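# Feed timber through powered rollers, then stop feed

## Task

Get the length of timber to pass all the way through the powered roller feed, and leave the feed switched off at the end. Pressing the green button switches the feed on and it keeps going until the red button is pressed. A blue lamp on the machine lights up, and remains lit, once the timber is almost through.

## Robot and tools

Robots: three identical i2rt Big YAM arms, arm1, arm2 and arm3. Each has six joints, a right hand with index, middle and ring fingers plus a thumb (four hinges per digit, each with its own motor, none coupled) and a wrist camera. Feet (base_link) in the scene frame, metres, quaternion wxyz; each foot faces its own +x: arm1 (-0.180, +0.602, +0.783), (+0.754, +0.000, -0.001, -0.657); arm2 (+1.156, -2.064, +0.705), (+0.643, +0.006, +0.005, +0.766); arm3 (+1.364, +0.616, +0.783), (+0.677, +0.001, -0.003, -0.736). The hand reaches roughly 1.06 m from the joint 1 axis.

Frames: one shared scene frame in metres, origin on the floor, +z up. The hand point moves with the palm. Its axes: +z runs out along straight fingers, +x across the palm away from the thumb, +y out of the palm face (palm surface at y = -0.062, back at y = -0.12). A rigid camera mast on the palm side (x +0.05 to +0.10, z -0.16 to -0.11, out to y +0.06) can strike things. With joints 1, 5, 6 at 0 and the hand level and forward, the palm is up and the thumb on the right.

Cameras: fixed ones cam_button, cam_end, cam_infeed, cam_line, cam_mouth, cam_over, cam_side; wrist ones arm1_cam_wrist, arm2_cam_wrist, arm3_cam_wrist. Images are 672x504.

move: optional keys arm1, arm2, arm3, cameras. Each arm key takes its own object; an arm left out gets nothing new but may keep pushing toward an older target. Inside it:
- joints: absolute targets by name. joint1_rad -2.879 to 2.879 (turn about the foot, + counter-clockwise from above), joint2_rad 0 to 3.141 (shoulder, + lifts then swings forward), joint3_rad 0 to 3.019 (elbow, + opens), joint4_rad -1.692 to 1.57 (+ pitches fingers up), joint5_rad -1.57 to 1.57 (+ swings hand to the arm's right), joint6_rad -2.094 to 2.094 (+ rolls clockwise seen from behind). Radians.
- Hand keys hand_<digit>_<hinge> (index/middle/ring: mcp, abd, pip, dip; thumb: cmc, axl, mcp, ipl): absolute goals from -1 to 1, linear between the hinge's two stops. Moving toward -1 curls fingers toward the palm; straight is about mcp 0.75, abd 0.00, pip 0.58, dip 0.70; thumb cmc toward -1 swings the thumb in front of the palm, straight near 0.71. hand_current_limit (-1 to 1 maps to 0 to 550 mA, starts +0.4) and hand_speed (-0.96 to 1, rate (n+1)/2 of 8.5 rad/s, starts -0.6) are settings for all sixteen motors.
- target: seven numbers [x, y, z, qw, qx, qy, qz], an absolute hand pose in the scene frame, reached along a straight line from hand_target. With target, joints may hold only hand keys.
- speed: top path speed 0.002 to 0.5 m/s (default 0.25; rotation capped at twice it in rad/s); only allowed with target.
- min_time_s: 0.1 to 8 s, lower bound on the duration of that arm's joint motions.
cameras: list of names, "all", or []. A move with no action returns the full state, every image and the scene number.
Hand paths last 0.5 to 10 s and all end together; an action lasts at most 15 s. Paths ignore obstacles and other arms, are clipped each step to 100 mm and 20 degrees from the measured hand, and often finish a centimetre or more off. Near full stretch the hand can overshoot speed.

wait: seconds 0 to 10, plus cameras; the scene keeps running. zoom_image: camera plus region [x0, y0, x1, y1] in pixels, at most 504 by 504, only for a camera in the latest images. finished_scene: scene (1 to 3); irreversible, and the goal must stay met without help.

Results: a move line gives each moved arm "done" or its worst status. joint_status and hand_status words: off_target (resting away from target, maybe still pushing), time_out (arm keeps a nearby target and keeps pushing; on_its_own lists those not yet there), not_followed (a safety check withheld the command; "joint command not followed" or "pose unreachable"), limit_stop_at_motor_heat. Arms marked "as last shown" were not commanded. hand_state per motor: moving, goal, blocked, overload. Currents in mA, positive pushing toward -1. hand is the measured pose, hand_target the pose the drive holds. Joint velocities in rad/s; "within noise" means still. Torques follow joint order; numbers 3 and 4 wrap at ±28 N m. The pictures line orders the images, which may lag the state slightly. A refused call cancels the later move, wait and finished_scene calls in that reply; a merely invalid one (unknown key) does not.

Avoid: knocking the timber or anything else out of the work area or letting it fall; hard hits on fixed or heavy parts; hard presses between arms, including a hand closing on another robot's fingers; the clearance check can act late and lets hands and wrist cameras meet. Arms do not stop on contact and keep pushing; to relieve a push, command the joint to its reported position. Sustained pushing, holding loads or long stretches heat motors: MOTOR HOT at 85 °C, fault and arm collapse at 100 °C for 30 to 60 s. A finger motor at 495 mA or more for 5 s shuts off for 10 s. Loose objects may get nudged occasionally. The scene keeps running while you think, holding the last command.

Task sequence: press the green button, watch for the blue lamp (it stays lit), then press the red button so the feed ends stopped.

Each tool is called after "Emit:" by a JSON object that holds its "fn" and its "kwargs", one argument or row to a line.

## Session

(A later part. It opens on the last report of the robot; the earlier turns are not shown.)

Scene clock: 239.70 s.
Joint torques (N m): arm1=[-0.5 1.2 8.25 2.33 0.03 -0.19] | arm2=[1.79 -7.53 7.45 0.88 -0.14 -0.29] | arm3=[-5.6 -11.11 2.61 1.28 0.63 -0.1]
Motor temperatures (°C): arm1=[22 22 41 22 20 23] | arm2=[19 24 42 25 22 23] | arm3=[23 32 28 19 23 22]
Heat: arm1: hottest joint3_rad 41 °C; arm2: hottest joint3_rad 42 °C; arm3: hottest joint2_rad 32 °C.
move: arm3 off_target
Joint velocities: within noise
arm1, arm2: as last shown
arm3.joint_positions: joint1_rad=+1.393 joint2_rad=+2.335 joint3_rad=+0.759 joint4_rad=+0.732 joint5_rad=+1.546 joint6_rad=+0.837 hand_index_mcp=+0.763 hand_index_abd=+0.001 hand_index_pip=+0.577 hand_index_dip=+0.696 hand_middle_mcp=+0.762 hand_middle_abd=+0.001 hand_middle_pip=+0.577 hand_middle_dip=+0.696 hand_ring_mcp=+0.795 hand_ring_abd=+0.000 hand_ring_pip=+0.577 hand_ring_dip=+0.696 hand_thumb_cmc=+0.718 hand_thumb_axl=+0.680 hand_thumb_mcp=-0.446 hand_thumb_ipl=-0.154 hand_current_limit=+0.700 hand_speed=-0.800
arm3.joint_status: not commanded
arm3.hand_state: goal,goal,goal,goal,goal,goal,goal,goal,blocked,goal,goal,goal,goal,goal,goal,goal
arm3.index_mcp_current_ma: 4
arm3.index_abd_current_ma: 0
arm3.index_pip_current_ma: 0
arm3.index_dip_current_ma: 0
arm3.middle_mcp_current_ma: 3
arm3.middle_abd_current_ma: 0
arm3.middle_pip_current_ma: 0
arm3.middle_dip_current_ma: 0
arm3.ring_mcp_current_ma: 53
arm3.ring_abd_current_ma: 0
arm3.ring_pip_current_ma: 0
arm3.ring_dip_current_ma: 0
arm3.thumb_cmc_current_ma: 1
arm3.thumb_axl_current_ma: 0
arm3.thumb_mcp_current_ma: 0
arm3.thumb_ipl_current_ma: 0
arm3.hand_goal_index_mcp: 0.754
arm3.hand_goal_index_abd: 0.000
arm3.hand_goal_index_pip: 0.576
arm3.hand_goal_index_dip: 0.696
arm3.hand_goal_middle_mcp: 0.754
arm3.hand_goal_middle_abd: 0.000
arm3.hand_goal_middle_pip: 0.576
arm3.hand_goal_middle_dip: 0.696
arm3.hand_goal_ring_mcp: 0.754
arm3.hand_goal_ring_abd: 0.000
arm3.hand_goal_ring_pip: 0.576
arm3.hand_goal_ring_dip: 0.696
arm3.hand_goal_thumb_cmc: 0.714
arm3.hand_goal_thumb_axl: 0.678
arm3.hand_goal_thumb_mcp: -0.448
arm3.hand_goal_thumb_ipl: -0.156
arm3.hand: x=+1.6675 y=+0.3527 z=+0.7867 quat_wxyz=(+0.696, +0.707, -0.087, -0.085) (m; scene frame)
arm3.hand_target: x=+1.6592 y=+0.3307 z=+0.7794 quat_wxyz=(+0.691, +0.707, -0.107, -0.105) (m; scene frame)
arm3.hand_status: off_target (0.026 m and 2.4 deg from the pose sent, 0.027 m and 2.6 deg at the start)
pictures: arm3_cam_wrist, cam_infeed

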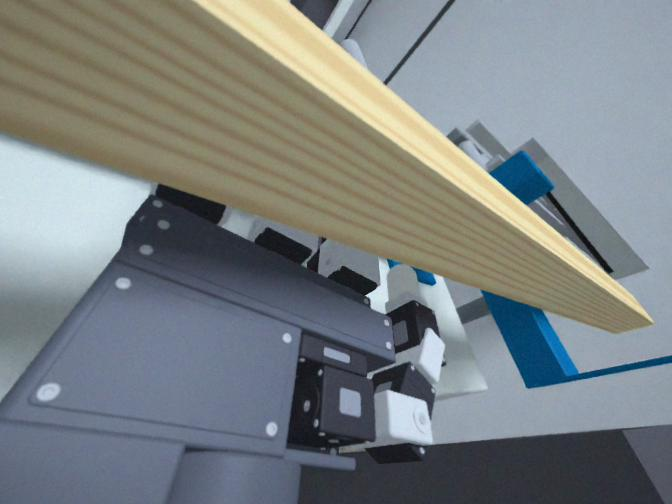

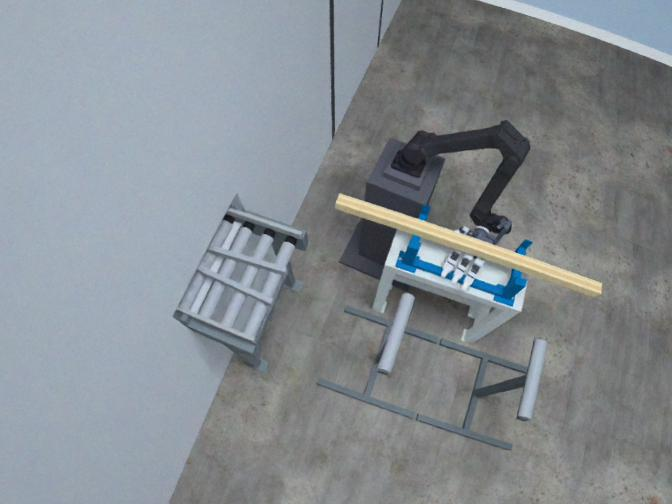

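Emit:
{"fn": "move", "kwargs": {
  "arm3": {"target": [1.667, 0.362, 0.784, 0.702, 0.702, -0.08, -0.08], "speed": 0.06}
}}

Emit:
{"fn": "move", "kwargs": {
  "arm3": {"target": [1.664, 0.346, 0.784, 0.702, 0.702, -0.085, -0.085], "speed": 0.06}
}}

Emit:
{"fn": "move", "kwargs": {
  "arm3": {"target": [1.660, 0.330, 0.784, 0.70, 0.70, -0.0996, -0.0996], "speed": 0.06},
  "cameras": ["cam_infeed"]
}}

Scene clock: 277.37 s.
Joint torques (N m): arm1=[-0.44 1.26 8.25 2.35 0.03 -0.19] | arm2=[1.9 -7.82 7.43 0.95 -0.08 -0.26] | arm3=[0.44 -11.99 0.1 1.44 0.95 0.16]
Motor temperatures (°C): arm1=[22 22 41 22 20 23] | arm2=[19 24 42 25 22 23] | arm3=[23 33 27 19 22 22]
Heat: arm1: hottest joint3_rad 41 °C; arm2: hottest joint3_rad 42 °C; arm3: hottest joint2_rad 33 °C.
move: arm3 done
Joint velocities: within noise
arm1.joint_positions: joint1_rad=-0.771 joint2_rad=+0.644 joint3_rad=+1.563 joint4_rad=-1.166 joint5_rad=+0.108 joint6_rad=+1.072 hand_index_mcp=+0.756 hand_index_abd=+0.001 hand_index_pip=+0.577 hand_index_dip=+0.696 hand_middle_mcp=+0.756 hand_middle_abd=+0.001 hand_middle_pip=+0.577 hand_middle_dip=+0.696 hand_ring_mcp=+0.756 hand_ring_abd=+0.001 hand_ring_pip=+0.577 hand_ring_dip=+0.696 hand_thumb_cmc=+0.715 hand_thumb_axl=+0.677 hand_thumb_mcp=+0.226 hand_thumb_ipl=+0.168 hand_current_limit=+0.400 hand_speed=-0.600
arm1.joint_status: not commanded
arm1.hand_state: goal,goal,goal,goal,goal,goal,goal,goal,goal,goal,goal,goal,goal,goal,goal,goal
arm1.index_mcp_current_ma: 9
arm1.index_abd_current_ma: 3
arm1.index_pip_current_ma: 4
arm1.index_dip_current_ma: 0
arm1.middle_mcp_current_ma: 9
arm1.middle_abd_current_ma: 3
arm1.middle_pip_current_ma: 4
arm1.middle_dip_current_ma: 0
arm1.ring_mcp_current_ma: 9
arm1.ring_abd_current_ma: 3
arm1.ring_pip_current_ma: 4
arm1.ring_dip_current_ma: 0
arm1.thumb_cmc_current_ma: 7
arm1.thumb_axl_current_ma: -4
arm1.thumb_mcp_current_ma: -1
arm1.thumb_ipl_current_ma: -2
arm1.hand_goal_index_mcp: 0.754
arm1.hand_goal_index_abd: 0.000
arm1.hand_goal_index_pip: 0.576
arm1.hand_goal_index_dip: 0.696
arm1.hand_goal_middle_mcp: 0.754
arm1.hand_goal_middle_abd: 0.000
arm1.hand_goal_middle_pip: 0.576
arm1.hand_goal_middle_dip: 0.696
arm1.hand_goal_ring_mcp: 0.754
arm1.hand_goal_ring_abd: 0.000
arm1.hand_goal_ring_pip: 0.576
arm1.hand_goal_ring_dip: 0.696
arm1.hand_goal_thumb_cmc: 0.714
arm1.hand_goal_thumb_axl: 0.678
arm1.hand_goal_thumb_mcp: 0.226
arm1.hand_goal_thumb_ipl: 0.168
arm1.hand: x=-0.4003 y=+0.4821 z=+1.4610 quat_wxyz=(+0.608, +0.492, -0.616, +0.092) (m; scene frame)
arm1.hand_target: x=-0.3972 y=+0.4864 z=+1.4704 quat_wxyz=(+0.617, +0.487, -0.611, +0.095) (m; scene frame)
arm1.hand_status: not commanded
arm2: as last shown
arm3.joint_positions: joint1_rad=+1.406 joint2_rad=+2.335 joint3_rad=+0.759 joint4_rad=+0.733 joint5_rad=+1.559 joint6_rad=+0.835 hand_index_mcp=+0.763 hand_index_abd=+0.001 hand_index_pip=+0.577 hand_index_dip=+0.696 hand_middle_mcp=+0.762 hand_middle_abd=+0.001 hand_middle_pip=+0.577 hand_middle_dip=+0.696 hand_ring_mcp=+0.776 hand_ring_abd=+0.000 hand_ring_pip=+0.577 hand_ring_dip=+0.696 hand_thumb_cmc=+0.718 hand_thumb_axl=+0.680 hand_thumb_mcp=-0.446 hand_thumb_ipl=-0.154 hand_current_limit=+0.700 hand_speed=-0.800
arm3.joint_status: not commanded
arm3.hand_state: goal,goal,goal,goal,goal,goal,goal,goal,blocked,goal,goal,goal,goal,goal,goal,goal
arm3.index_mcp_current_ma: 4
arm3.index_abd_current_ma: 0
arm3.index_pip_current_ma: 0
arm3.index_dip_current_ma: 0
arm3.middle_mcp_current_ma: 3
arm3.middle_abd_current_ma: 0
arm3.middle_pip_current_ma: 0
arm3.middle_dip_current_ma: 0
arm3.ring_mcp_current_ma: 19
arm3.ring_abd_current_ma: 0
arm3.ring_pip_current_ma: 0
arm3.ring_dip_current_ma: 0
arm3.thumb_cmc_current_ma: 1
arm3.thumb_axl_current_ma: 0
arm3.thumb_mcp_current_ma: 0
arm3.thumb_ipl_current_ma: 0
arm3.hand_goal_index_mcp: 0.754
arm3.hand_goal_index_abd: 0.000
arm3.hand_goal_index_pip: 0.576
arm3.hand_goal_index_dip: 0.696
arm3.hand_goal_middle_mcp: 0.754
arm3.hand_goal_middle_abd: 0.000
arm3.hand_goal_middle_pip: 0.576
arm3.hand_goal_middle_dip: 0.696
arm3.hand_goal_ring_mcp: 0.754
arm3.hand_goal_ring_abd: 0.000
arm3.hand_goal_ring_pip: 0.576
arm3.hand_goal_ring_dip: 0.696
arm3.hand_goal_thumb_cmc: 0.714
arm3.hand_goal_thumb_axl: 0.678
arm3.hand_goal_thumb_mcp: -0.448
arm3.hand_goal_thumb_ipl: -0.156
arm3.hand: x=+1.6695 y=+0.3577 z=+0.7885 quat_wxyz=(+0.700, +0.704, -0.085, -0.085) (m; scene frame)
arm3.hand_target: x=+1.6670 y=+0.3620 z=+0.7841 quat_wxyz=(+0.701, +0.704, -0.082, -0.081) (m; scene frame)
arm3.hand_status: done (0.007 m and 0.8 deg from the pose sent, 0.010 m and 1.3 deg at the start)
pictures: none

Scene clock: 282.87 s.
Joint torques (N m): arm1=[-0.5 1.26 8.25 2.35 0.03 -0.19] | arm2=[1.26 -7.53 7.35 1.01 -0.1 -0.28] | arm3=[-0.79 -10.58 -0.02 1.76 0.61 0.08]
Motor temperatures (°C): arm1=[22 22 41 22 20 23] | arm2=[19 24 42 25 22 23] | arm3=[23 33 27 19 22 22]
Heat: arm1: hottest joint3_rad 41 °C; arm2: hottest joint3_rad 42 °C; arm3: hottest joint2_rad 33 °C.
move: arm3 moving
Joint velocities: within noise
arm1, arm2: as last shown
arm3.joint_positions: joint1_rad=+1.381 joint2_rad=+2.348 joint3_rad=+0.759 joint4_rad=+0.959 joint5_rad=+1.541 joint6_rad=+0.658 hand_index_mcp=+0.763 hand_index_abd=+0.001 hand_index_pip=+0.577 hand_index_dip=+0.696 hand_middle_mcp=+0.762 hand_middle_abd=+0.001 hand_middle_pip=+0.577 hand_middle_dip=+0.696 hand_ring_mcp=+0.776 hand_ring_abd=+0.000 hand_ring_pip=+0.577 hand_ring_dip=+0.696 hand_thumb_cmc=+0.718 hand_thumb_axl=+0.680 hand_thumb_mcp=-0.446 hand_thumb_ipl=-0.154 hand_current_limit=+0.700 hand_speed=-0.800
arm3.joint_status: not commanded
arm3.hand_state: goal,goal,goal,goal,goal,goal,goal,goal,blocked,goal,goal,goal,goal,goal,goal,goal
arm3.index_mcp_current_ma: 4
arm3.index_abd_current_ma: 0
arm3.index_pip_current_ma: 0
arm3.index_dip_current_ma: 0
arm3.middle_mcp_current_ma: 3
arm3.middle_abd_current_ma: 0
arm3.middle_pip_current_ma: 0
arm3.middle_dip_current_ma: 0
arm3.ring_mcp_current_ma: 18
arm3.ring_abd_current_ma: 0
arm3.ring_pip_current_ma: 0
arm3.ring_dip_current_ma: 0
arm3.thumb_cmc_current_ma: 1
arm3.thumb_axl_current_ma: 1
arm3.thumb_mcp_current_ma: 0
arm3.thumb_ipl_current_ma: 0
arm3.hand_goal_index_mcp: 0.754
arm3.hand_goal_index_abd: 0.000
arm3.hand_goal_index_pip: 0.576
arm3.hand_goal_index_dip: 0.696
arm3.hand_goal_middle_mcp: 0.754
arm3.hand_goal_middle_abd: 0.000
arm3.hand_goal_middle_pip: 0.576
arm3.hand_goal_middle_dip: 0.696
arm3.hand_goal_ring_mcp: 0.754
arm3.hand_goal_ring_abd: 0.000
arm3.hand_goal_ring_pip: 0.576
arm3.hand_goal_ring_dip: 0.696
arm3.hand_goal_thumb_cmc: 0.714
arm3.hand_goal_thumb_axl: 0.678
arm3.hand_goal_thumb_mcp: -0.448
arm3.hand_goal_thumb_ipl: -0.156
arm3.hand: x=+1.6710 y=+0.3470 z=+0.7938 quat_wxyz=(+0.698, +0.705, -0.100, -0.075) (m; scene frame)
arm3.hand_target: x=+1.6640 y=+0.3464 z=+0.7844 quat_wxyz=(+0.695, +0.708, -0.090, -0.088) (m; scene frame)
arm3.hand_status: moving (0.012 m and 2.2 deg from the pose sent, 0.014 m and 0.4 deg at the start)
pictures: none

Scene clock: 288.37 s.
Joint torques (N m): arm1=[-0.44 1.2 8.25 2.32 0.03 -0.19] | arm2=[2.61 -7.12 7.5 0.68 -0.12 -0.25] | arm3=[-1.03 -11.58 1.06 1.95 0.39 0.06]
Motor temperatures (°C): arm1=[22 22 41 22 20 23] | arm2=[19 24 42 25 22 23] | arm3=[23 33 27 19 22 22]
Heat: arm1: hottest joint3_rad 41 °C; arm2: hottest joint3_rad 42 °C; arm3: hottest joint2_rad 33 °C.
move: arm3 moving
Joint velocities: within noise
arm1: as last shown
arm2.joint_positions: joint1_rad=+0.457 joint2_rad=+1.193 joint3_rad=+1.167 joint4_rad=-1.557 joint5_rad=+0.002 joint6_rad=+0.009 hand_index_mcp=+0.755 hand_index_abd=+0.001 hand_index_pip=+0.577 hand_index_dip=+0.696 hand_middle_mcp=-0.388 hand_middle_abd=+0.001 hand_middle_pip=-0.748 hand_middle_dip=+0.002 hand_ring_mcp=-0.389 hand_ring_abd=+0.001 hand_ring_pip=-0.748 hand_ring_dip=+0.002 hand_thumb_cmc=+0.715 hand_thumb_axl=+0.677 hand_thumb_mcp=+0.224 hand_thumb_ipl=+0.168 hand_current_limit=+0.700 hand_speed=-0.600
arm2.joint_status: not commanded
arm2.hand_state: goal,goal,goal,goal,goal,goal,goal,goal,goal,goal,goal,goal,goal,goal,goal,goal
arm2.index_mcp_current_ma: 1
arm2.index_abd_current_ma: 0
arm2.index_pip_current_ma: 0
arm2.index_dip_current_ma: 0
arm2.middle_mcp_current_ma: 21
arm2.middle_abd_current_ma: 0
arm2.middle_pip_current_ma: 2
arm2.middle_dip_current_ma: 2
arm2.ring_mcp_current_ma: 17
arm2.ring_abd_current_ma: 0
arm2.ring_pip_current_ma: 1
arm2.ring_dip_current_ma: 2
arm2.thumb_cmc_current_ma: 1
arm2.thumb_axl_current_ma: -1
arm2.thumb_mcp_current_ma: -2
arm2.thumb_ipl_current_ma: 0
arm2.hand_goal_index_mcp: 0.754
arm2.hand_goal_index_abd: 0.000
arm2.hand_goal_index_pip: 0.576
arm2.hand_goal_index_dip: 0.696
arm2.hand_goal_middle_mcp: -0.400
arm2.hand_goal_middle_abd: 0.000
arm2.hand_goal_middle_pip: -0.750
arm2.hand_goal_middle_dip: 0.000
arm2.hand_goal_ring_mcp: -0.400
arm2.hand_goal_ring_abd: 0.000
arm2.hand_goal_ring_pip: -0.750
arm2.hand_goal_ring_dip: 0.000
arm2.hand_goal_thumb_cmc: 0.714
arm2.hand_goal_thumb_axl: 0.678
arm2.hand_goal_thumb_mcp: 0.226
arm2.hand_goal_thumb_ipl: 0.168
arm2.hand: x=+0.9381 y=-1.7197 z=+0.9576 quat_wxyz=(-0.004, -0.306, +0.952, -0.003) (m; scene frame)
arm2.hand_target: x=+0.9319 y=-1.7219 z=+0.9671 quat_wxyz=(-0.010, -0.317, +0.948, +0.012) (m; scene frame)
arm2.hand_status: not commanded
arm3.joint_positions: joint1_rad=+1.337 joint2_rad=+2.393 joint3_rad=+0.759 joint4_rad=+1.198 joint5_rad=+1.535 joint6_rad=+0.445 hand_index_mcp=+0.763 hand_index_abd=+0.001 hand_index_pip=+0.577 hand_index_dip=+0.696 hand_middle_mcp=+0.762 hand_middle_abd=+0.001 hand_middle_pip=+0.577 hand_middle_dip=+0.696 hand_ring_mcp=+0.776 hand_ring_abd=+0.000 hand_ring_pip=+0.577 hand_ring_dip=+0.696 hand_thumb_cmc=+0.718 hand_thumb_axl=+0.680 hand_thumb_mcp=-0.446 hand_thumb_ipl=-0.154 hand_current_limit=+0.700 hand_speed=-0.800
arm3.joint_status: not commanded
arm3.hand_state: goal,goal,goal,goal,goal,goal,goal,goal,blocked,goal,goal,goal,goal,goal,goal,goal
arm3.index_mcp_current_ma: 4
arm3.index_abd_current_ma: 0
arm3.index_pip_current_ma: 0
arm3.index_dip_current_ma: 0
arm3.middle_mcp_current_ma: 3
arm3.middle_abd_current_ma: 0
arm3.middle_pip_current_ma: 0
arm3.middle_dip_current_ma: 0
arm3.ring_mcp_current_ma: 18
arm3.ring_abd_current_ma: 0
arm3.ring_pip_current_ma: 0
arm3.ring_dip_current_ma: 0
arm3.thumb_cmc_current_ma: 1
arm3.thumb_axl_current_ma: 1
arm3.thumb_mcp_current_ma: 0
arm3.thumb_ipl_current_ma: 0
arm3.hand_goal_index_mcp: 0.754
arm3.hand_goal_index_abd: 0.000
arm3.hand_goal_index_pip: 0.576
arm3.hand_goal_index_dip: 0.696
arm3.hand_goal_middle_mcp: 0.754
arm3.hand_goal_middle_abd: 0.000
arm3.hand_goal_middle_pip: 0.576
arm3.hand_goal_middle_dip: 0.696
arm3.hand_goal_ring_mcp: 0.754
arm3.hand_goal_ring_abd: 0.000
arm3.hand_goal_ring_pip: 0.576
arm3.hand_goal_ring_dip: 0.696
arm3.hand_goal_thumb_cmc: 0.714
arm3.hand_goal_thumb_axl: 0.678
arm3.hand_goal_thumb_mcp: -0.448
arm3.hand_goal_thumb_ipl: -0.156
arm3.hand: x=+1.6615 y=+0.3329 z=+0.7931 quat_wxyz=(+0.696, +0.704, -0.106, -0.094) (m; scene frame)
arm3.hand_target: x=+1.6599 y=+0.3303 z=+0.7842 quat_wxyz=(+0.695, +0.705, -0.102, -0.101) (m; scene frame)
arm3.hand_status: moving (0.010 m and 1.1 deg from the pose sent, 0.023 m and 2.9 deg at the start)
pictures: cam_infeed

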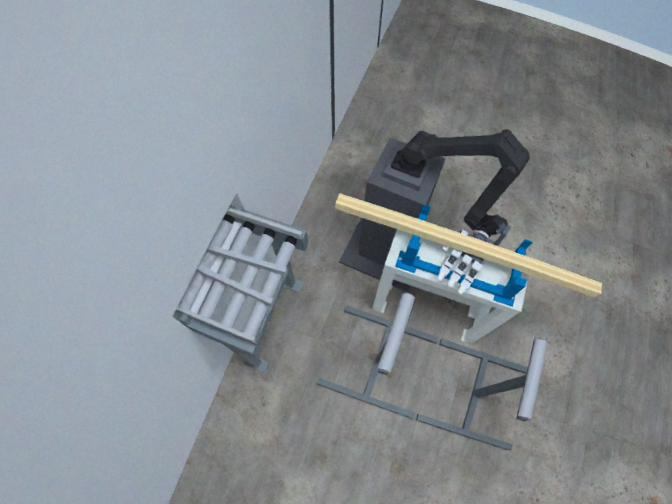

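Good, under the timber. Curl pips then lift.

Emit:
{"fn": "move", "kwargs": {
  "arm3": {"joints": {"hand_index_pip": -0.4, "hand_middle_pip": -0.4, "hand_ring_pip": -0.4, "hand_speed": -0.8, "hand_current_limit": 0.7}}
}}

Emit:
{"fn": "move", "kwargs": {
  "arm3": {"target": [1.658, 0.332, 0.825, 0.6998, 0.6998, -0.0958, -0.0958], "speed": 0.04},
  "cameras": ["cam_infeed", "arm3_cam_wrist"]
}}

Scene clock: 296.30 s.
Joint torques (N m): arm1=[-0.44 1.2 8.25 2.35 0.03 -0.19] | arm2=[1.26 -7.71 7.49 0.91 -0.1 -0.26] | arm3=[-0.91 -11.05 1.06 1.74 0.38 0.01]
Motor temperatures (°C): arm1=[22 22 41 22 20 23] | arm2=[19 24 42 25 22 23] | arm3=[23 32 27 19 21 22]
Heat: arm1: hottest joint3_rad 41 °C; arm2: hottest joint3_rad 42 °C; arm3: hottest joint2_rad 32 °C.
move: arm3 done
Joint velocities: within noise
arm1, arm2: as last shown
arm3.joint_positions: joint1_rad=+1.337 joint2_rad=+2.395 joint3_rad=+0.759 joint4_rad=+1.204 joint5_rad=+1.535 joint6_rad=+0.437 hand_index_mcp=+0.763 hand_index_abd=+0.001 hand_index_pip=-0.395 hand_index_dip=+0.696 hand_middle_mcp=+0.762 hand_middle_abd=+0.001 hand_middle_pip=-0.395 hand_middle_dip=+0.696 hand_ring_mcp=+0.774 hand_ring_abd=+0.000 hand_ring_pip=-0.395 hand_ring_dip=+0.696 hand_thumb_cmc=+0.718 hand_thumb_axl=+0.680 hand_thumb_mcp=-0.446 hand_thumb_ipl=-0.154 hand_current_limit=+0.700 hand_speed=-0.800
arm3.joint_status: all done
arm3.hand_state: goal,goal,goal,goal,goal,goal,goal,goal,goal,goal,goal,goal,goal,goal,goal,goal
arm3.index_mcp_current_ma: 4
arm3.index_abd_current_ma: 0
arm3.index_pip_current_ma: 2
arm3.index_dip_current_ma: 0
arm3.middle_mcp_current_ma: 3
arm3.middle_abd_current_ma: 0
arm3.middle_pip_current_ma: 1
arm3.middle_dip_current_ma: 0
arm3.ring_mcp_current_ma: 16
arm3.ring_abd_current_ma: 0
arm3.ring_pip_current_ma: 1
arm3.ring_dip_current_ma: 0
arm3.thumb_cmc_current_ma: 1
arm3.thumb_axl_current_ma: 1
arm3.thumb_mcp_current_ma: 0
arm3.thumb_ipl_current_ma: 0
arm3.hand_goal_index_mcp: 0.754
arm3.hand_goal_index_abd: 0.000
arm3.hand_goal_index_pip: -0.400
arm3.hand_goal_index_dip: 0.696
arm3.hand_goal_middle_mcp: 0.754
arm3.hand_goal_middle_abd: 0.000
arm3.hand_goal_middle_pip: -0.400
arm3.hand_goal_middle_dip: 0.696
arm3.hand_goal_ring_mcp: 0.754
arm3.hand_goal_ring_abd: 0.000
arm3.hand_goal_ring_pip: -0.400
arm3.hand_goal_ring_dip: 0.696
arm3.hand_goal_thumb_cmc: 0.714
arm3.hand_goal_thumb_axl: 0.678
arm3.hand_goal_thumb_mcp: -0.448
arm3.hand_goal_thumb_ipl: -0.156
arm3.hand: x=+1.6616 y=+0.3329 z=+0.7930 quat_wxyz=(+0.696, +0.704, -0.105, -0.095) (m; scene frame)
arm3.hand_target: x=+1.6598 y=+0.3303 z=+0.7842 quat_wxyz=(+0.695, +0.705, -0.103, -0.101) (m; scene frame)
arm3.hand_status: not commanded
pictures: none

Scene clock: 297.87 s.
Joint torques (N m): arm1=[-0.44 1.2 8.25 2.35 0.03 -0.19] | arm2=[1.2 -7.94 7.56 0.85 -0.13 -0.26] | arm3=[-0.67 -15.62 -0.38 2 0.72 -0.17]
Motor temperatures (°C): arm1=[22 22 41 22 20 23] | arm2=[19 24 42 25 22 23] | arm3=[23 33 27 19 21 22]
Heat: arm1: hottest joint3_rad 41 °C; arm2: hottest joint3_rad 42 °C; arm3: hottest joint2_rad 33 °C.
move: arm3 off_target
Joint velocities: within noise
arm1, arm2: as last shown
arm3.joint_positions: joint1_rad=+1.337 joint2_rad=+2.339 joint3_rad=+0.715 joint4_rad=+1.206 joint5_rad=+1.518 joint6_rad=+0.402 hand_index_mcp=+0.763 hand_index_abd=+0.001 hand_index_pip=-0.395 hand_index_dip=+0.696 hand_middle_mcp=+0.762 hand_middle_abd=+0.001 hand_middle_pip=-0.395 hand_middle_dip=+0.696 hand_ring_mcp=+0.773 hand_ring_abd=+0.000 hand_ring_pip=-0.395 hand_ring_dip=+0.696 hand_thumb_cmc=+0.720 hand_thumb_axl=+0.682 hand_thumb_mcp=-0.447 hand_thumb_ipl=-0.154 hand_current_limit=+0.700 hand_speed=-0.800
arm3.joint_status: not commanded
arm3.hand_state: goal,goal,goal,goal,goal,goal,goal,goal,goal,goal,goal,goal,goal,goal,goal,goal
arm3.index_mcp_current_ma: 4
arm3.index_abd_current_ma: 0
arm3.index_pip_current_ma: 1
arm3.index_dip_current_ma: 0
arm3.middle_mcp_current_ma: 3
arm3.middle_abd_current_ma: 0
arm3.middle_pip_current_ma: 1
arm3.middle_dip_current_ma: 0
arm3.ring_mcp_current_ma: 14
arm3.ring_abd_current_ma: 0
arm3.ring_pip_current_ma: 1
arm3.ring_dip_current_ma: 0
arm3.thumb_cmc_current_ma: 2
arm3.thumb_axl_current_ma: 2
arm3.thumb_mcp_current_ma: 0
arm3.thumb_ipl_current_ma: 0
arm3.hand_goal_index_mcp: 0.754
arm3.hand_goal_index_abd: 0.000
arm3.hand_goal_index_pip: -0.400
arm3.hand_goal_index_dip: 0.696
arm3.hand_goal_middle_mcp: 0.754
arm3.hand_goal_middle_abd: 0.000
arm3.hand_goal_middle_pip: -0.400
arm3.hand_goal_middle_dip: 0.696
arm3.hand_goal_ring_mcp: 0.754
arm3.hand_goal_ring_abd: 0.000
arm3.hand_goal_ring_pip: -0.400
arm3.hand_goal_ring_dip: 0.696
arm3.hand_goal_thumb_cmc: 0.714
arm3.hand_goal_thumb_axl: 0.678
arm3.hand_goal_thumb_mcp: -0.448
arm3.hand_goal_thumb_ipl: -0.156
arm3.hand: x=+1.6587 y=+0.3331 z=+0.8107 quat_wxyz=(+0.694, +0.708, -0.092, -0.097) (m; scene frame)
arm3.hand_target: x=+1.6578 y=+0.3321 z=+0.8245 quat_wxyz=(+0.695, +0.705, -0.099, -0.097) (m; scene frame)
arm3.hand_status: off_target (0.014 m and 1.2 deg from the pose sent, 0.032 m and 1.2 deg at the start)
pictures: arm3_cam_wrist, cam_infeed

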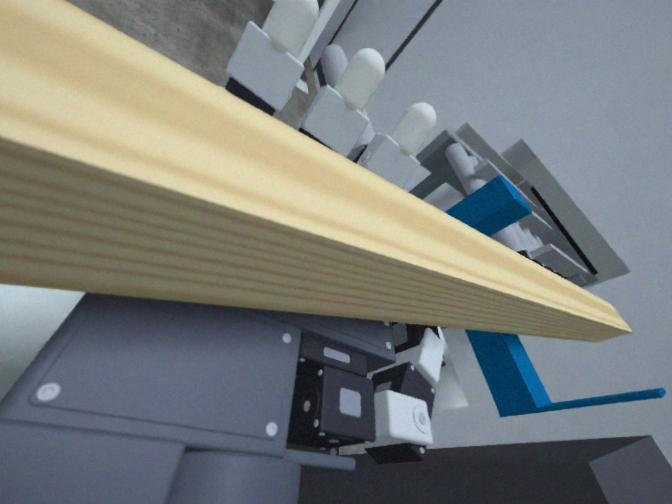

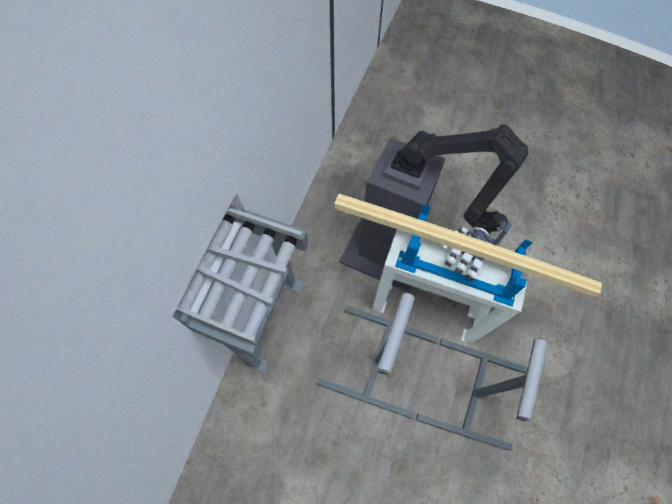

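Emit:
{"fn": "move", "kwargs": {
  "arm3": {"target": [1.658, 0.332, 0.87, 0.6998, 0.6998, -0.0958, -0.0958], "speed": 0.05},
  "cameras": ["arm3_cam_wrist"]
}}

Emit:
{"fn": "move", "kwargs": {
  "arm3": {"joints": {"hand_index_mcp": 0.1, "hand_middle_mcp": 0.1, "hand_ring_mcp": 0.1, "hand_speed": -0.8}}
}}

Emit:
{"fn": "move", "kwargs": {
  "arm3": {"joints": {"hand_index_mcp": -0.05, "hand_middle_mcp": -0.05, "hand_ring_mcp": -0.05}},
  "cameras": ["arm3_cam_wrist"]
}}

Scene clock: 310.27 s.
Joint torques (N m): arm1=[-0.44 1.26 8.25 2.33 0.03 -0.19] | arm2=[1.67 -7.18 7.49 0.79 -0.1 -0.27] | arm3=[-0.79 -14.1 0.77 2.61 0.58 -0.09]
Motor temperatures (°C): arm1=[22 22 41 22 20 23] | arm2=[19 24 42 25 22 23] | arm3=[23 33 26 20 22 22]
Heat: arm1: hottest joint3_rad 41 °C; arm2: hottest joint3_rad 42 °C; arm3: hottest joint2_rad 33 °C.
move: arm3 off_target
Joint velocities: within noise
arm1, arm2: as last shown
arm3.joint_positions: joint1_rad=+1.337 joint2_rad=+2.226 joint3_rad=+0.658 joint4_rad=+1.327 joint5_rad=+1.513 joint6_rad=+0.201 hand_index_mcp=+0.766 hand_index_abd=+0.001 hand_index_pip=-0.395 hand_index_dip=+0.696 hand_middle_mcp=+0.762 hand_middle_abd=+0.001 hand_middle_pip=-0.395 hand_middle_dip=+0.696 hand_ring_mcp=+0.773 hand_ring_abd=+0.000 hand_ring_pip=-0.395 hand_ring_dip=+0.696 hand_thumb_cmc=+0.733 hand_thumb_axl=+0.697 hand_thumb_mcp=-0.448 hand_thumb_ipl=-0.155 hand_current_limit=+0.700 hand_speed=-0.800
arm3.joint_status: not commanded
arm3.hand_state: goal,goal,goal,goal,goal,goal,goal,goal,goal,goal,goal,goal,goal,goal,goal,goal
arm3.index_mcp_current_ma: 7
arm3.index_abd_current_ma: 0
arm3.index_pip_current_ma: 1
arm3.index_dip_current_ma: 0
arm3.middle_mcp_current_ma: 3
arm3.middle_abd_current_ma: 0
arm3.middle_pip_current_ma: 1
arm3.middle_dip_current_ma: 0
arm3.ring_mcp_current_ma: 14
arm3.ring_abd_current_ma: 0
arm3.ring_pip_current_ma: 1
arm3.ring_dip_current_ma: 0
arm3.thumb_cmc_current_ma: 14
arm3.thumb_axl_current_ma: 18
arm3.thumb_mcp_current_ma: 0
arm3.thumb_ipl_current_ma: 0
arm3.hand_goal_index_mcp: 0.754
arm3.hand_goal_index_abd: 0.000
arm3.hand_goal_index_pip: -0.400
arm3.hand_goal_index_dip: 0.696
arm3.hand_goal_middle_mcp: 0.754
arm3.hand_goal_middle_abd: 0.000
arm3.hand_goal_middle_pip: -0.400
arm3.hand_goal_middle_dip: 0.696
arm3.hand_goal_ring_mcp: 0.754
arm3.hand_goal_ring_abd: 0.000
arm3.hand_goal_ring_pip: -0.400
arm3.hand_goal_ring_dip: 0.696
arm3.hand_goal_thumb_cmc: 0.714
arm3.hand_goal_thumb_axl: 0.678
arm3.hand_goal_thumb_mcp: -0.448
arm3.hand_goal_thumb_ipl: -0.156
arm3.hand: x=+1.6604 y=+0.3333 z=+0.8583 quat_wxyz=(+0.695, +0.707, -0.080, -0.103) (m; scene frame)
arm3.hand_target: x=+1.6578 y=+0.3321 z=+0.8696 quat_wxyz=(+0.698, +0.703, -0.097, -0.096) (m; scene frame)
arm3.hand_status: off_target (0.012 m and 2.2 deg from the pose sent, 0.059 m and 1.3 deg at the start)
pictures: arm3_cam_wrist

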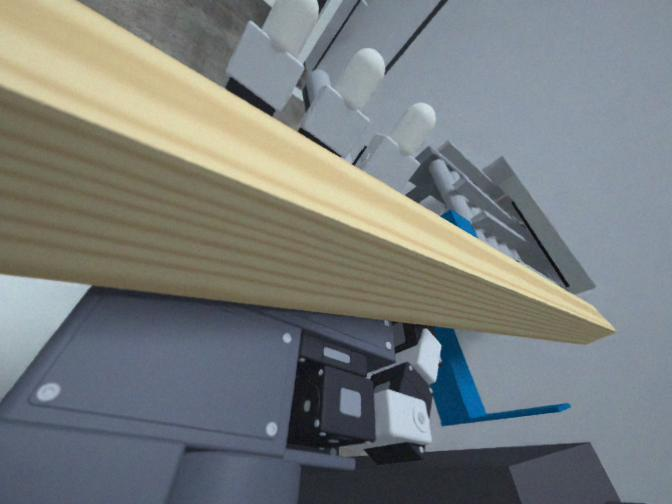

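Scene clock: 311.70 s.
Joint torques (N m): arm1=[-0.44 1.26 8.25 2.35 0.03 -0.19] | arm2=[1.44 -6.83 7.41 0.88 -0.13 -0.27] | arm3=[-0.85 -14.15 0.77 2.61 0.57 -0.07]
Motor temperatures (°C): arm1=[22 22 41 22 20 23] | arm2=[19 24 42 25 22 23] | arm3=[23 33 26 20 22 22]
Heat: arm1: hottest joint3_rad 41 °C; arm2: hottest joint3_rad 42 °C; arm3: hottest joint2_rad 33 °C.
move: arm3 off_target
Joint velocities: within noise
arm1, arm2: as last shown
arm3.joint_positions: joint1_rad=+1.337 joint2_rad=+2.226 joint3_rad=+0.658 joint4_rad=+1.330 joint5_rad=+1.513 joint6_rad=+0.195 hand_index_mcp=+0.189 hand_index_abd=+0.001 hand_index_pip=-0.398 hand_index_dip=+0.696 hand_middle_mcp=+0.112 hand_middle_abd=+0.001 hand_middle_pip=-0.398 hand_middle_dip=+0.696 hand_ring_mcp=+0.113 hand_ring_abd=+0.000 hand_ring_pip=-0.398 hand_ring_dip=+0.696 hand_thumb_cmc=+0.730 hand_thumb_axl=+0.675 hand_thumb_mcp=-0.437 hand_thumb_ipl=-0.155 hand_current_limit=+0.700 hand_speed=-0.800
arm3.joint_status: hand_index_mcp off_target (ended at +0.189, target +0.100); the others done
arm3.hand_state: blocked,goal,goal,goal,goal,goal,goal,goal,goal,goal,goal,goal,goal,goal,goal,goal
arm3.index_mcp_current_ma: 194
arm3.index_abd_current_ma: 0
arm3.index_pip_current_ma: 0
arm3.index_dip_current_ma: 0
arm3.middle_mcp_current_ma: 7
arm3.middle_abd_current_ma: 0
arm3.middle_pip_current_ma: 0
arm3.middle_dip_current_ma: 0
arm3.ring_mcp_current_ma: 7
arm3.ring_abd_current_ma: 0
arm3.ring_pip_current_ma: 0
arm3.ring_dip_current_ma: 0
arm3.thumb_cmc_current_ma: 10
arm3.thumb_axl_current_ma: -1
arm3.thumb_mcp_current_ma: 8
arm3.thumb_ipl_current_ma: 0
arm3.hand_goal_index_mcp: 0.100
arm3.hand_goal_index_abd: 0.000
arm3.hand_goal_index_pip: -0.400
arm3.hand_goal_index_dip: 0.696
arm3.hand_goal_middle_mcp: 0.100
arm3.hand_goal_middle_abd: 0.000
arm3.hand_goal_middle_pip: -0.400
arm3.hand_goal_middle_dip: 0.696
arm3.hand_goal_ring_mcp: 0.100
arm3.hand_goal_ring_abd: 0.000
arm3.hand_goal_ring_pip: -0.400
arm3.hand_goal_ring_dip: 0.696
arm3.hand_goal_thumb_cmc: 0.714
arm3.hand_goal_thumb_axl: 0.678
arm3.hand_goal_thumb_mcp: -0.448
arm3.hand_goal_thumb_ipl: -0.156
arm3.hand: x=+1.6606 y=+0.3333 z=+0.8587 quat_wxyz=(+0.695, +0.707, -0.080, -0.104) (m; scene frame)
arm3.hand_target: x=+1.6578 y=+0.3321 z=+0.8696 quat_wxyz=(+0.698, +0.703, -0.097, -0.096) (m; scene frame)
arm3.hand_status: not commanded
pictures: none

Scene clock: 312.50 s.
Joint torques (N m): arm1=[-0.44 1.26 8.27 2.35 0.03 -0.19] | arm2=[1.03 -7.24 7.46 0.75 -0.11 -0.28] | arm3=[-1.2 -14.62 0.83 2.56 0.53 -0.06]
Motor temperatures (°C): arm1=[22 22 41 22 20 23] | arm2=[19 24 42 25 22 23] | arm3=[23 33 26 20 22 22]
Heat: arm1: hottest joint3_rad 41 °C; arm2: hottest joint3_rad 42 °C; arm3: hottest joint2_rad 33 °C.
move: arm3 off_target
Joint velocities: within noise
arm1, arm2: as last shown
arm3.joint_positions: joint1_rad=+1.337 joint2_rad=+2.226 joint3_rad=+0.658 joint4_rad=+1.331 joint5_rad=+1.513 joint6_rad=+0.194 hand_index_mcp=-0.003 hand_index_abd=+0.001 hand_index_pip=-0.398 hand_index_dip=+0.696 hand_middle_mcp=-0.041 hand_middle_abd=+0.001 hand_middle_pip=-0.399 hand_middle_dip=+0.696 hand_ring_mcp=-0.040 hand_ring_abd=+0.000 hand_ring_pip=-0.399 hand_ring_dip=+0.696 hand_thumb_cmc=+0.730 hand_thumb_axl=+0.682 hand_thumb_mcp=-0.437 hand_thumb_ipl=-0.155 hand_current_limit=+0.700 hand_speed=-0.800
arm3.joint_status: hand_index_mcp off_target (ended at -0.003, target -0.050); the others done
arm3.hand_state: blocked,goal,goal,goal,goal,goal,goal,goal,goal,goal,goal,goal,goal,goal,goal,goal
arm3.index_mcp_current_ma: 66
arm3.index_abd_current_ma: 0
arm3.index_pip_current_ma: 0
arm3.index_dip_current_ma: 0
arm3.middle_mcp_current_ma: 4
arm3.middle_abd_current_ma: 0
arm3.middle_pip_current_ma: 0
arm3.middle_dip_current_ma: 0
arm3.ring_mcp_current_ma: 5
arm3.ring_abd_current_ma: 0
arm3.ring_pip_current_ma: 0
arm3.ring_dip_current_ma: 0
arm3.thumb_cmc_current_ma: 10
arm3.thumb_axl_current_ma: 1
arm3.thumb_mcp_current_ma: 8
arm3.thumb_ipl_current_ma: 0
arm3.hand_goal_index_mcp: -0.050
arm3.hand_goal_index_abd: 0.000
arm3.hand_goal_index_pip: -0.400
arm3.hand_goal_index_dip: 0.696
arm3.hand_goal_middle_mcp: -0.050
arm3.hand_goal_middle_abd: 0.000
arm3.hand_goal_middle_pip: -0.400
arm3.hand_goal_middle_dip: 0.696
arm3.hand_goal_ring_mcp: -0.050
arm3.hand_goal_ring_abd: 0.000
arm3.hand_goal_ring_pip: -0.400
arm3.hand_goal_ring_dip: 0.696
arm3.hand_goal_thumb_cmc: 0.714
arm3.hand_goal_thumb_axl: 0.678
arm3.hand_goal_thumb_mcp: -0.448
arm3.hand_goal_thumb_ipl: -0.156
arm3.hand: x=+1.6605 y=+0.3334 z=+0.8588 quat_wxyz=(+0.695, +0.707, -0.080, -0.104) (m; scene frame)
arm3.hand_target: x=+1.6578 y=+0.3321 z=+0.8696 quat_wxyz=(+0.698, +0.703, -0.097, -0.096) (m; scene frame)
arm3.hand_status: not commanded
pictures: arm3_cam_wrist

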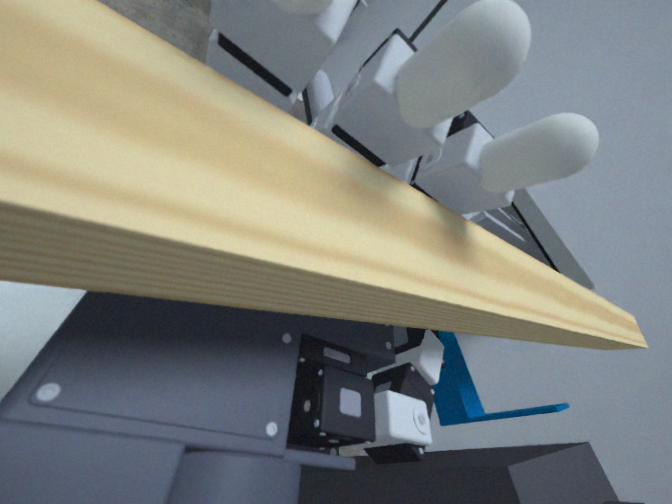

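Emit:
{"fn": "move", "kwargs": {
  "arm3": {"joints": {"hand_index_pip": -0.66, "hand_middle_pip": -0.75, "hand_ring_pip": -0.75}},
  "cameras": ["arm3_cam_wrist", "cam_infeed"]
}}

Emit:
{"fn": "move", "kwargs": {
  "arm3": {"target": [1.658, 0.332, 0.965, 0.6998, 0.6998, -0.0958, -0.0958], "speed": 0.08},
  "cameras": ["arm3_cam_wrist", "cam_infeed"]
}}

Scene clock: 320.33 s.
Joint torques (N m): arm1=[-0.5 1.2 8.25 2.33 0.03 -0.19] | arm2=[1.61 -7.77 7.41 0.94 -0.11 -0.25] | arm3=[-0.97 -14.27 0.76 2.51 0.53 -0.06]
Motor temperatures (°C): arm1=[22 22 41 22 20 23] | arm2=[19 24 42 25 22 23] | arm3=[23 32 26 20 22 22]
Heat: arm1: hottest joint3_rad 41 °C; arm2: hottest joint3_rad 42 °C; arm3: hottest joint2_rad 32 °C.
move: arm3 off_target
Joint velocities: within noise
arm1.joint_positions: joint1_rad=-0.771 joint2_rad=+0.644 joint3_rad=+1.563 joint4_rad=-1.166 joint5_rad=+0.108 joint6_rad=+1.072 hand_index_mcp=+0.756 hand_index_abd=+0.001 hand_index_pip=+0.577 hand_index_dip=+0.696 hand_middle_mcp=+0.756 hand_middle_abd=+0.001 hand_middle_pip=+0.577 hand_middle_dip=+0.696 hand_ring_mcp=+0.756 hand_ring_abd=+0.001 hand_ring_pip=+0.577 hand_ring_dip=+0.696 hand_thumb_cmc=+0.715 hand_thumb_axl=+0.677 hand_thumb_mcp=+0.226 hand_thumb_ipl=+0.168 hand_current_limit=+0.400 hand_speed=-0.600
arm1.joint_status: not commanded
arm1.hand_state: goal,goal,goal,goal,goal,goal,goal,goal,goal,goal,goal,goal,goal,goal,goal,goal
arm1.index_mcp_current_ma: 9
arm1.index_abd_current_ma: 3
arm1.index_pip_current_ma: 4
arm1.index_dip_current_ma: 0
arm1.middle_mcp_current_ma: 9
arm1.middle_abd_current_ma: 3
arm1.middle_pip_current_ma: 4
arm1.middle_dip_current_ma: 0
arm1.ring_mcp_current_ma: 9
arm1.ring_abd_current_ma: 3
arm1.ring_pip_current_ma: 4
arm1.ring_dip_current_ma: 0
arm1.thumb_cmc_current_ma: 7
arm1.thumb_axl_current_ma: -4
arm1.thumb_mcp_current_ma: -1
arm1.thumb_ipl_current_ma: -2
arm1.hand_goal_index_mcp: 0.754
arm1.hand_goal_index_abd: 0.000
arm1.hand_goal_index_pip: 0.576
arm1.hand_goal_index_dip: 0.696
arm1.hand_goal_middle_mcp: 0.754
arm1.hand_goal_middle_abd: 0.000
arm1.hand_goal_middle_pip: 0.576
arm1.hand_goal_middle_dip: 0.696
arm1.hand_goal_ring_mcp: 0.754
arm1.hand_goal_ring_abd: 0.000
arm1.hand_goal_ring_pip: 0.576
arm1.hand_goal_ring_dip: 0.696
arm1.hand_goal_thumb_cmc: 0.714
arm1.hand_goal_thumb_axl: 0.678
arm1.hand_goal_thumb_mcp: 0.226
arm1.hand_goal_thumb_ipl: 0.168
arm1.hand: x=-0.4003 y=+0.4821 z=+1.4610 quat_wxyz=(+0.608, +0.492, -0.616, +0.092) (m; scene frame)
arm1.hand_target: x=-0.3972 y=+0.4864 z=+1.4704 quat_wxyz=(+0.617, +0.487, -0.611, +0.095) (m; scene frame)
arm1.hand_status: not commanded
arm2: as last shown
arm3.joint_positions: joint1_rad=+1.337 joint2_rad=+2.226 joint3_rad=+0.658 joint4_rad=+1.331 joint5_rad=+1.513 joint6_rad=+0.194 hand_index_mcp=+0.016 hand_index_abd=-0.027 hand_index_pip=-0.532 hand_index_dip=+0.702 hand_middle_mcp=-0.014 hand_middle_abd=-0.019 hand_middle_pip=-0.651 hand_middle_dip=+0.707 hand_ring_mcp=-0.038 hand_ring_abd=-0.002 hand_ring_pip=-0.720 hand_ring_dip=+0.699 hand_thumb_cmc=+0.731 hand_thumb_axl=+0.683 hand_thumb_mcp=-0.437 hand_thumb_ipl=-0.155 hand_current_limit=+0.700 hand_speed=-0.800
arm3.joint_status: hand_index_pip off_target (ended at -0.532, target -0.660); hand_middle_pip off_target (ended at -0.651, target -0.750); hand_ring_pip off_target (ended at -0.720, target -0.750)
arm3.hand_state: blocked,blocked,blocked,goal,blocked,goal,blocked,goal,goal,goal,blocked,goal,goal,goal,goal,goal
arm3.index_mcp_current_ma: 117
arm3.index_abd_current_ma: -18
arm3.index_pip_current_ma: 322
arm3.index_dip_current_ma: 2
arm3.middle_mcp_current_ma: 43
arm3.middle_abd_current_ma: -11
arm3.middle_pip_current_ma: 209
arm3.middle_dip_current_ma: 6
arm3.ring_mcp_current_ma: 7
arm3.ring_abd_current_ma: 0
arm3.ring_pip_current_ma: 28
arm3.ring_dip_current_ma: 1
arm3.thumb_cmc_current_ma: 11
arm3.thumb_axl_current_ma: 2
arm3.thumb_mcp_current_ma: 8
arm3.thumb_ipl_current_ma: 0
arm3.hand_goal_index_mcp: -0.050
arm3.hand_goal_index_abd: 0.000
arm3.hand_goal_index_pip: -0.660
arm3.hand_goal_index_dip: 0.696
arm3.hand_goal_middle_mcp: -0.050
arm3.hand_goal_middle_abd: 0.000
arm3.hand_goal_middle_pip: -0.750
arm3.hand_goal_middle_dip: 0.696
arm3.hand_goal_ring_mcp: -0.050
arm3.hand_goal_ring_abd: 0.000
arm3.hand_goal_ring_pip: -0.750
arm3.hand_goal_ring_dip: 0.696
arm3.hand_goal_thumb_cmc: 0.714
arm3.hand_goal_thumb_axl: 0.678
arm3.hand_goal_thumb_mcp: -0.448
arm3.hand_goal_thumb_ipl: -0.156
arm3.hand: x=+1.6605 y=+0.3334 z=+0.8588 quat_wxyz=(+0.695, +0.707, -0.080, -0.104) (m; scene frame)
arm3.hand_target: x=+1.6578 y=+0.3321 z=+0.8696 quat_wxyz=(+0.698, +0.703, -0.097, -0.096) (m; scene frame)
arm3.hand_status: not commanded
pictures: arm3_cam_wrist, cam_infeed

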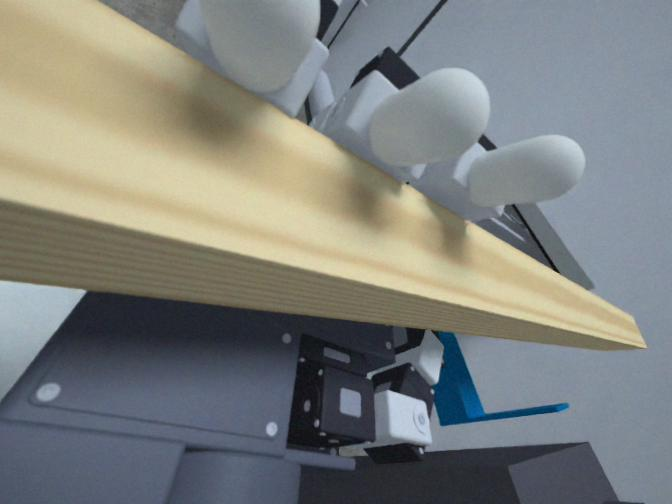

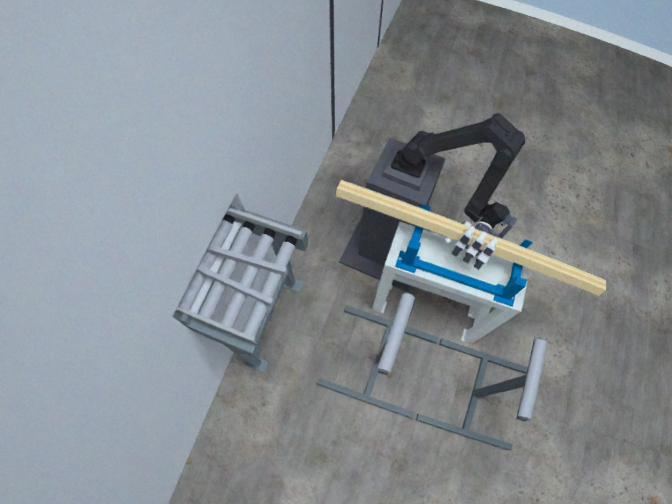

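Scene clock: 322.43 s.
Joint torques (N m): arm1=[-0.44 1.2 8.24 2.35 0.03 -0.19] | arm2=[1.2 -7.71 7.39 0.91 -0.09 -0.27] | arm3=[-0.97 -15.56 2.69 1.4 0.35 -0.06]
Motor temperatures (°C): arm1=[22 22 41 22 20 23] | arm2=[19 24 42 25 22 23] | arm3=[23 32 26 20 21 22]
Heat: arm1: hottest joint3_rad 41 °C; arm2: hottest joint3_rad 42 °C; arm3: hottest joint2_rad 32 °C.
move: arm3 off_target
Joint velocities: within noise
arm1, arm2: as last shown
arm3.joint_positions: joint1_rad=+1.337 joint2_rad=+1.951 joint3_rad=+0.592 joint4_rad=+1.222 joint5_rad=+1.513 joint6_rad=+0.088 hand_index_mcp=+0.016 hand_index_abd=-0.027 hand_index_pip=-0.532 hand_index_dip=+0.702 hand_middle_mcp=-0.014 hand_middle_abd=-0.019 hand_middle_pip=-0.651 hand_middle_dip=+0.708 hand_ring_mcp=-0.037 hand_ring_abd=-0.002 hand_ring_pip=-0.720 hand_ring_dip=+0.700 hand_thumb_cmc=+0.731 hand_thumb_axl=+0.683 hand_thumb_mcp=-0.437 hand_thumb_ipl=-0.155 hand_current_limit=+0.700 hand_speed=-0.800
arm3.joint_status: not commanded
arm3.hand_state: blocked,blocked,blocked,goal,blocked,goal,blocked,goal,goal,goal,blocked,goal,goal,goal,goal,goal
arm3.index_mcp_current_ma: 117
arm3.index_abd_current_ma: -19
arm3.index_pip_current_ma: 321
arm3.index_dip_current_ma: 2
arm3.middle_mcp_current_ma: 43
arm3.middle_abd_current_ma: -11
arm3.middle_pip_current_ma: 209
arm3.middle_dip_current_ma: 6
arm3.ring_mcp_current_ma: 7
arm3.ring_abd_current_ma: 0
arm3.ring_pip_current_ma: 28
arm3.ring_dip_current_ma: 1
arm3.thumb_cmc_current_ma: 11
arm3.thumb_axl_current_ma: 2
arm3.thumb_mcp_current_ma: 8
arm3.thumb_ipl_current_ma: 0
arm3.hand_goal_index_mcp: -0.050
arm3.hand_goal_index_abd: 0.000
arm3.hand_goal_index_pip: -0.660
arm3.hand_goal_index_dip: 0.696
arm3.hand_goal_middle_mcp: -0.050
arm3.hand_goal_middle_abd: 0.000
arm3.hand_goal_middle_pip: -0.750
arm3.hand_goal_middle_dip: 0.696
arm3.hand_goal_ring_mcp: -0.050
arm3.hand_goal_ring_abd: 0.000
arm3.hand_goal_ring_pip: -0.750
arm3.hand_goal_ring_dip: 0.696
arm3.hand_goal_thumb_cmc: 0.714
arm3.hand_goal_thumb_axl: 0.678
arm3.hand_goal_thumb_mcp: -0.448
arm3.hand_goal_thumb_ipl: -0.156
arm3.hand: x=+1.6607 y=+0.3340 z=+0.9433 quat_wxyz=(+0.697, +0.705, -0.077, -0.106) (m; scene frame)
arm3.hand_target: x=+1.6575 y=+0.3321 z=+0.9641 quat_wxyz=(+0.700, +0.701, -0.096, -0.096) (m; scene frame)
arm3.hand_status: off_target (0.022 m and 2.6 deg from the pose sent, 0.106 m and 2.3 deg at the start)
pictures: arm3_cam_wrist, cam_infeed

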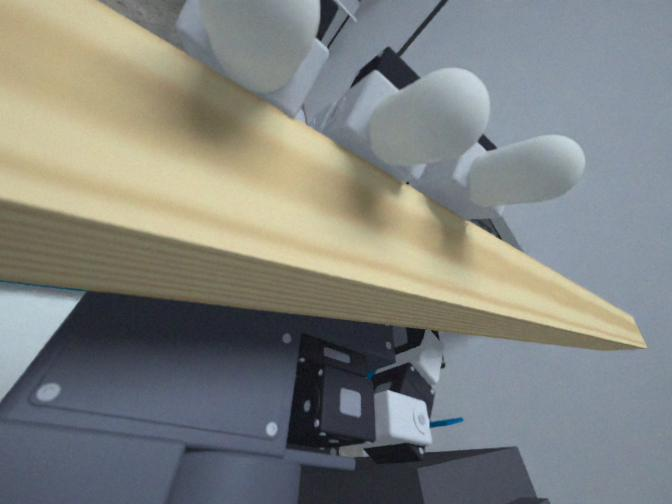

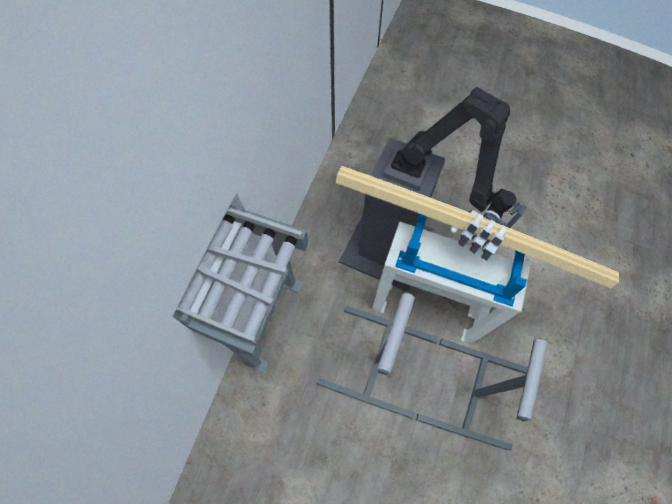

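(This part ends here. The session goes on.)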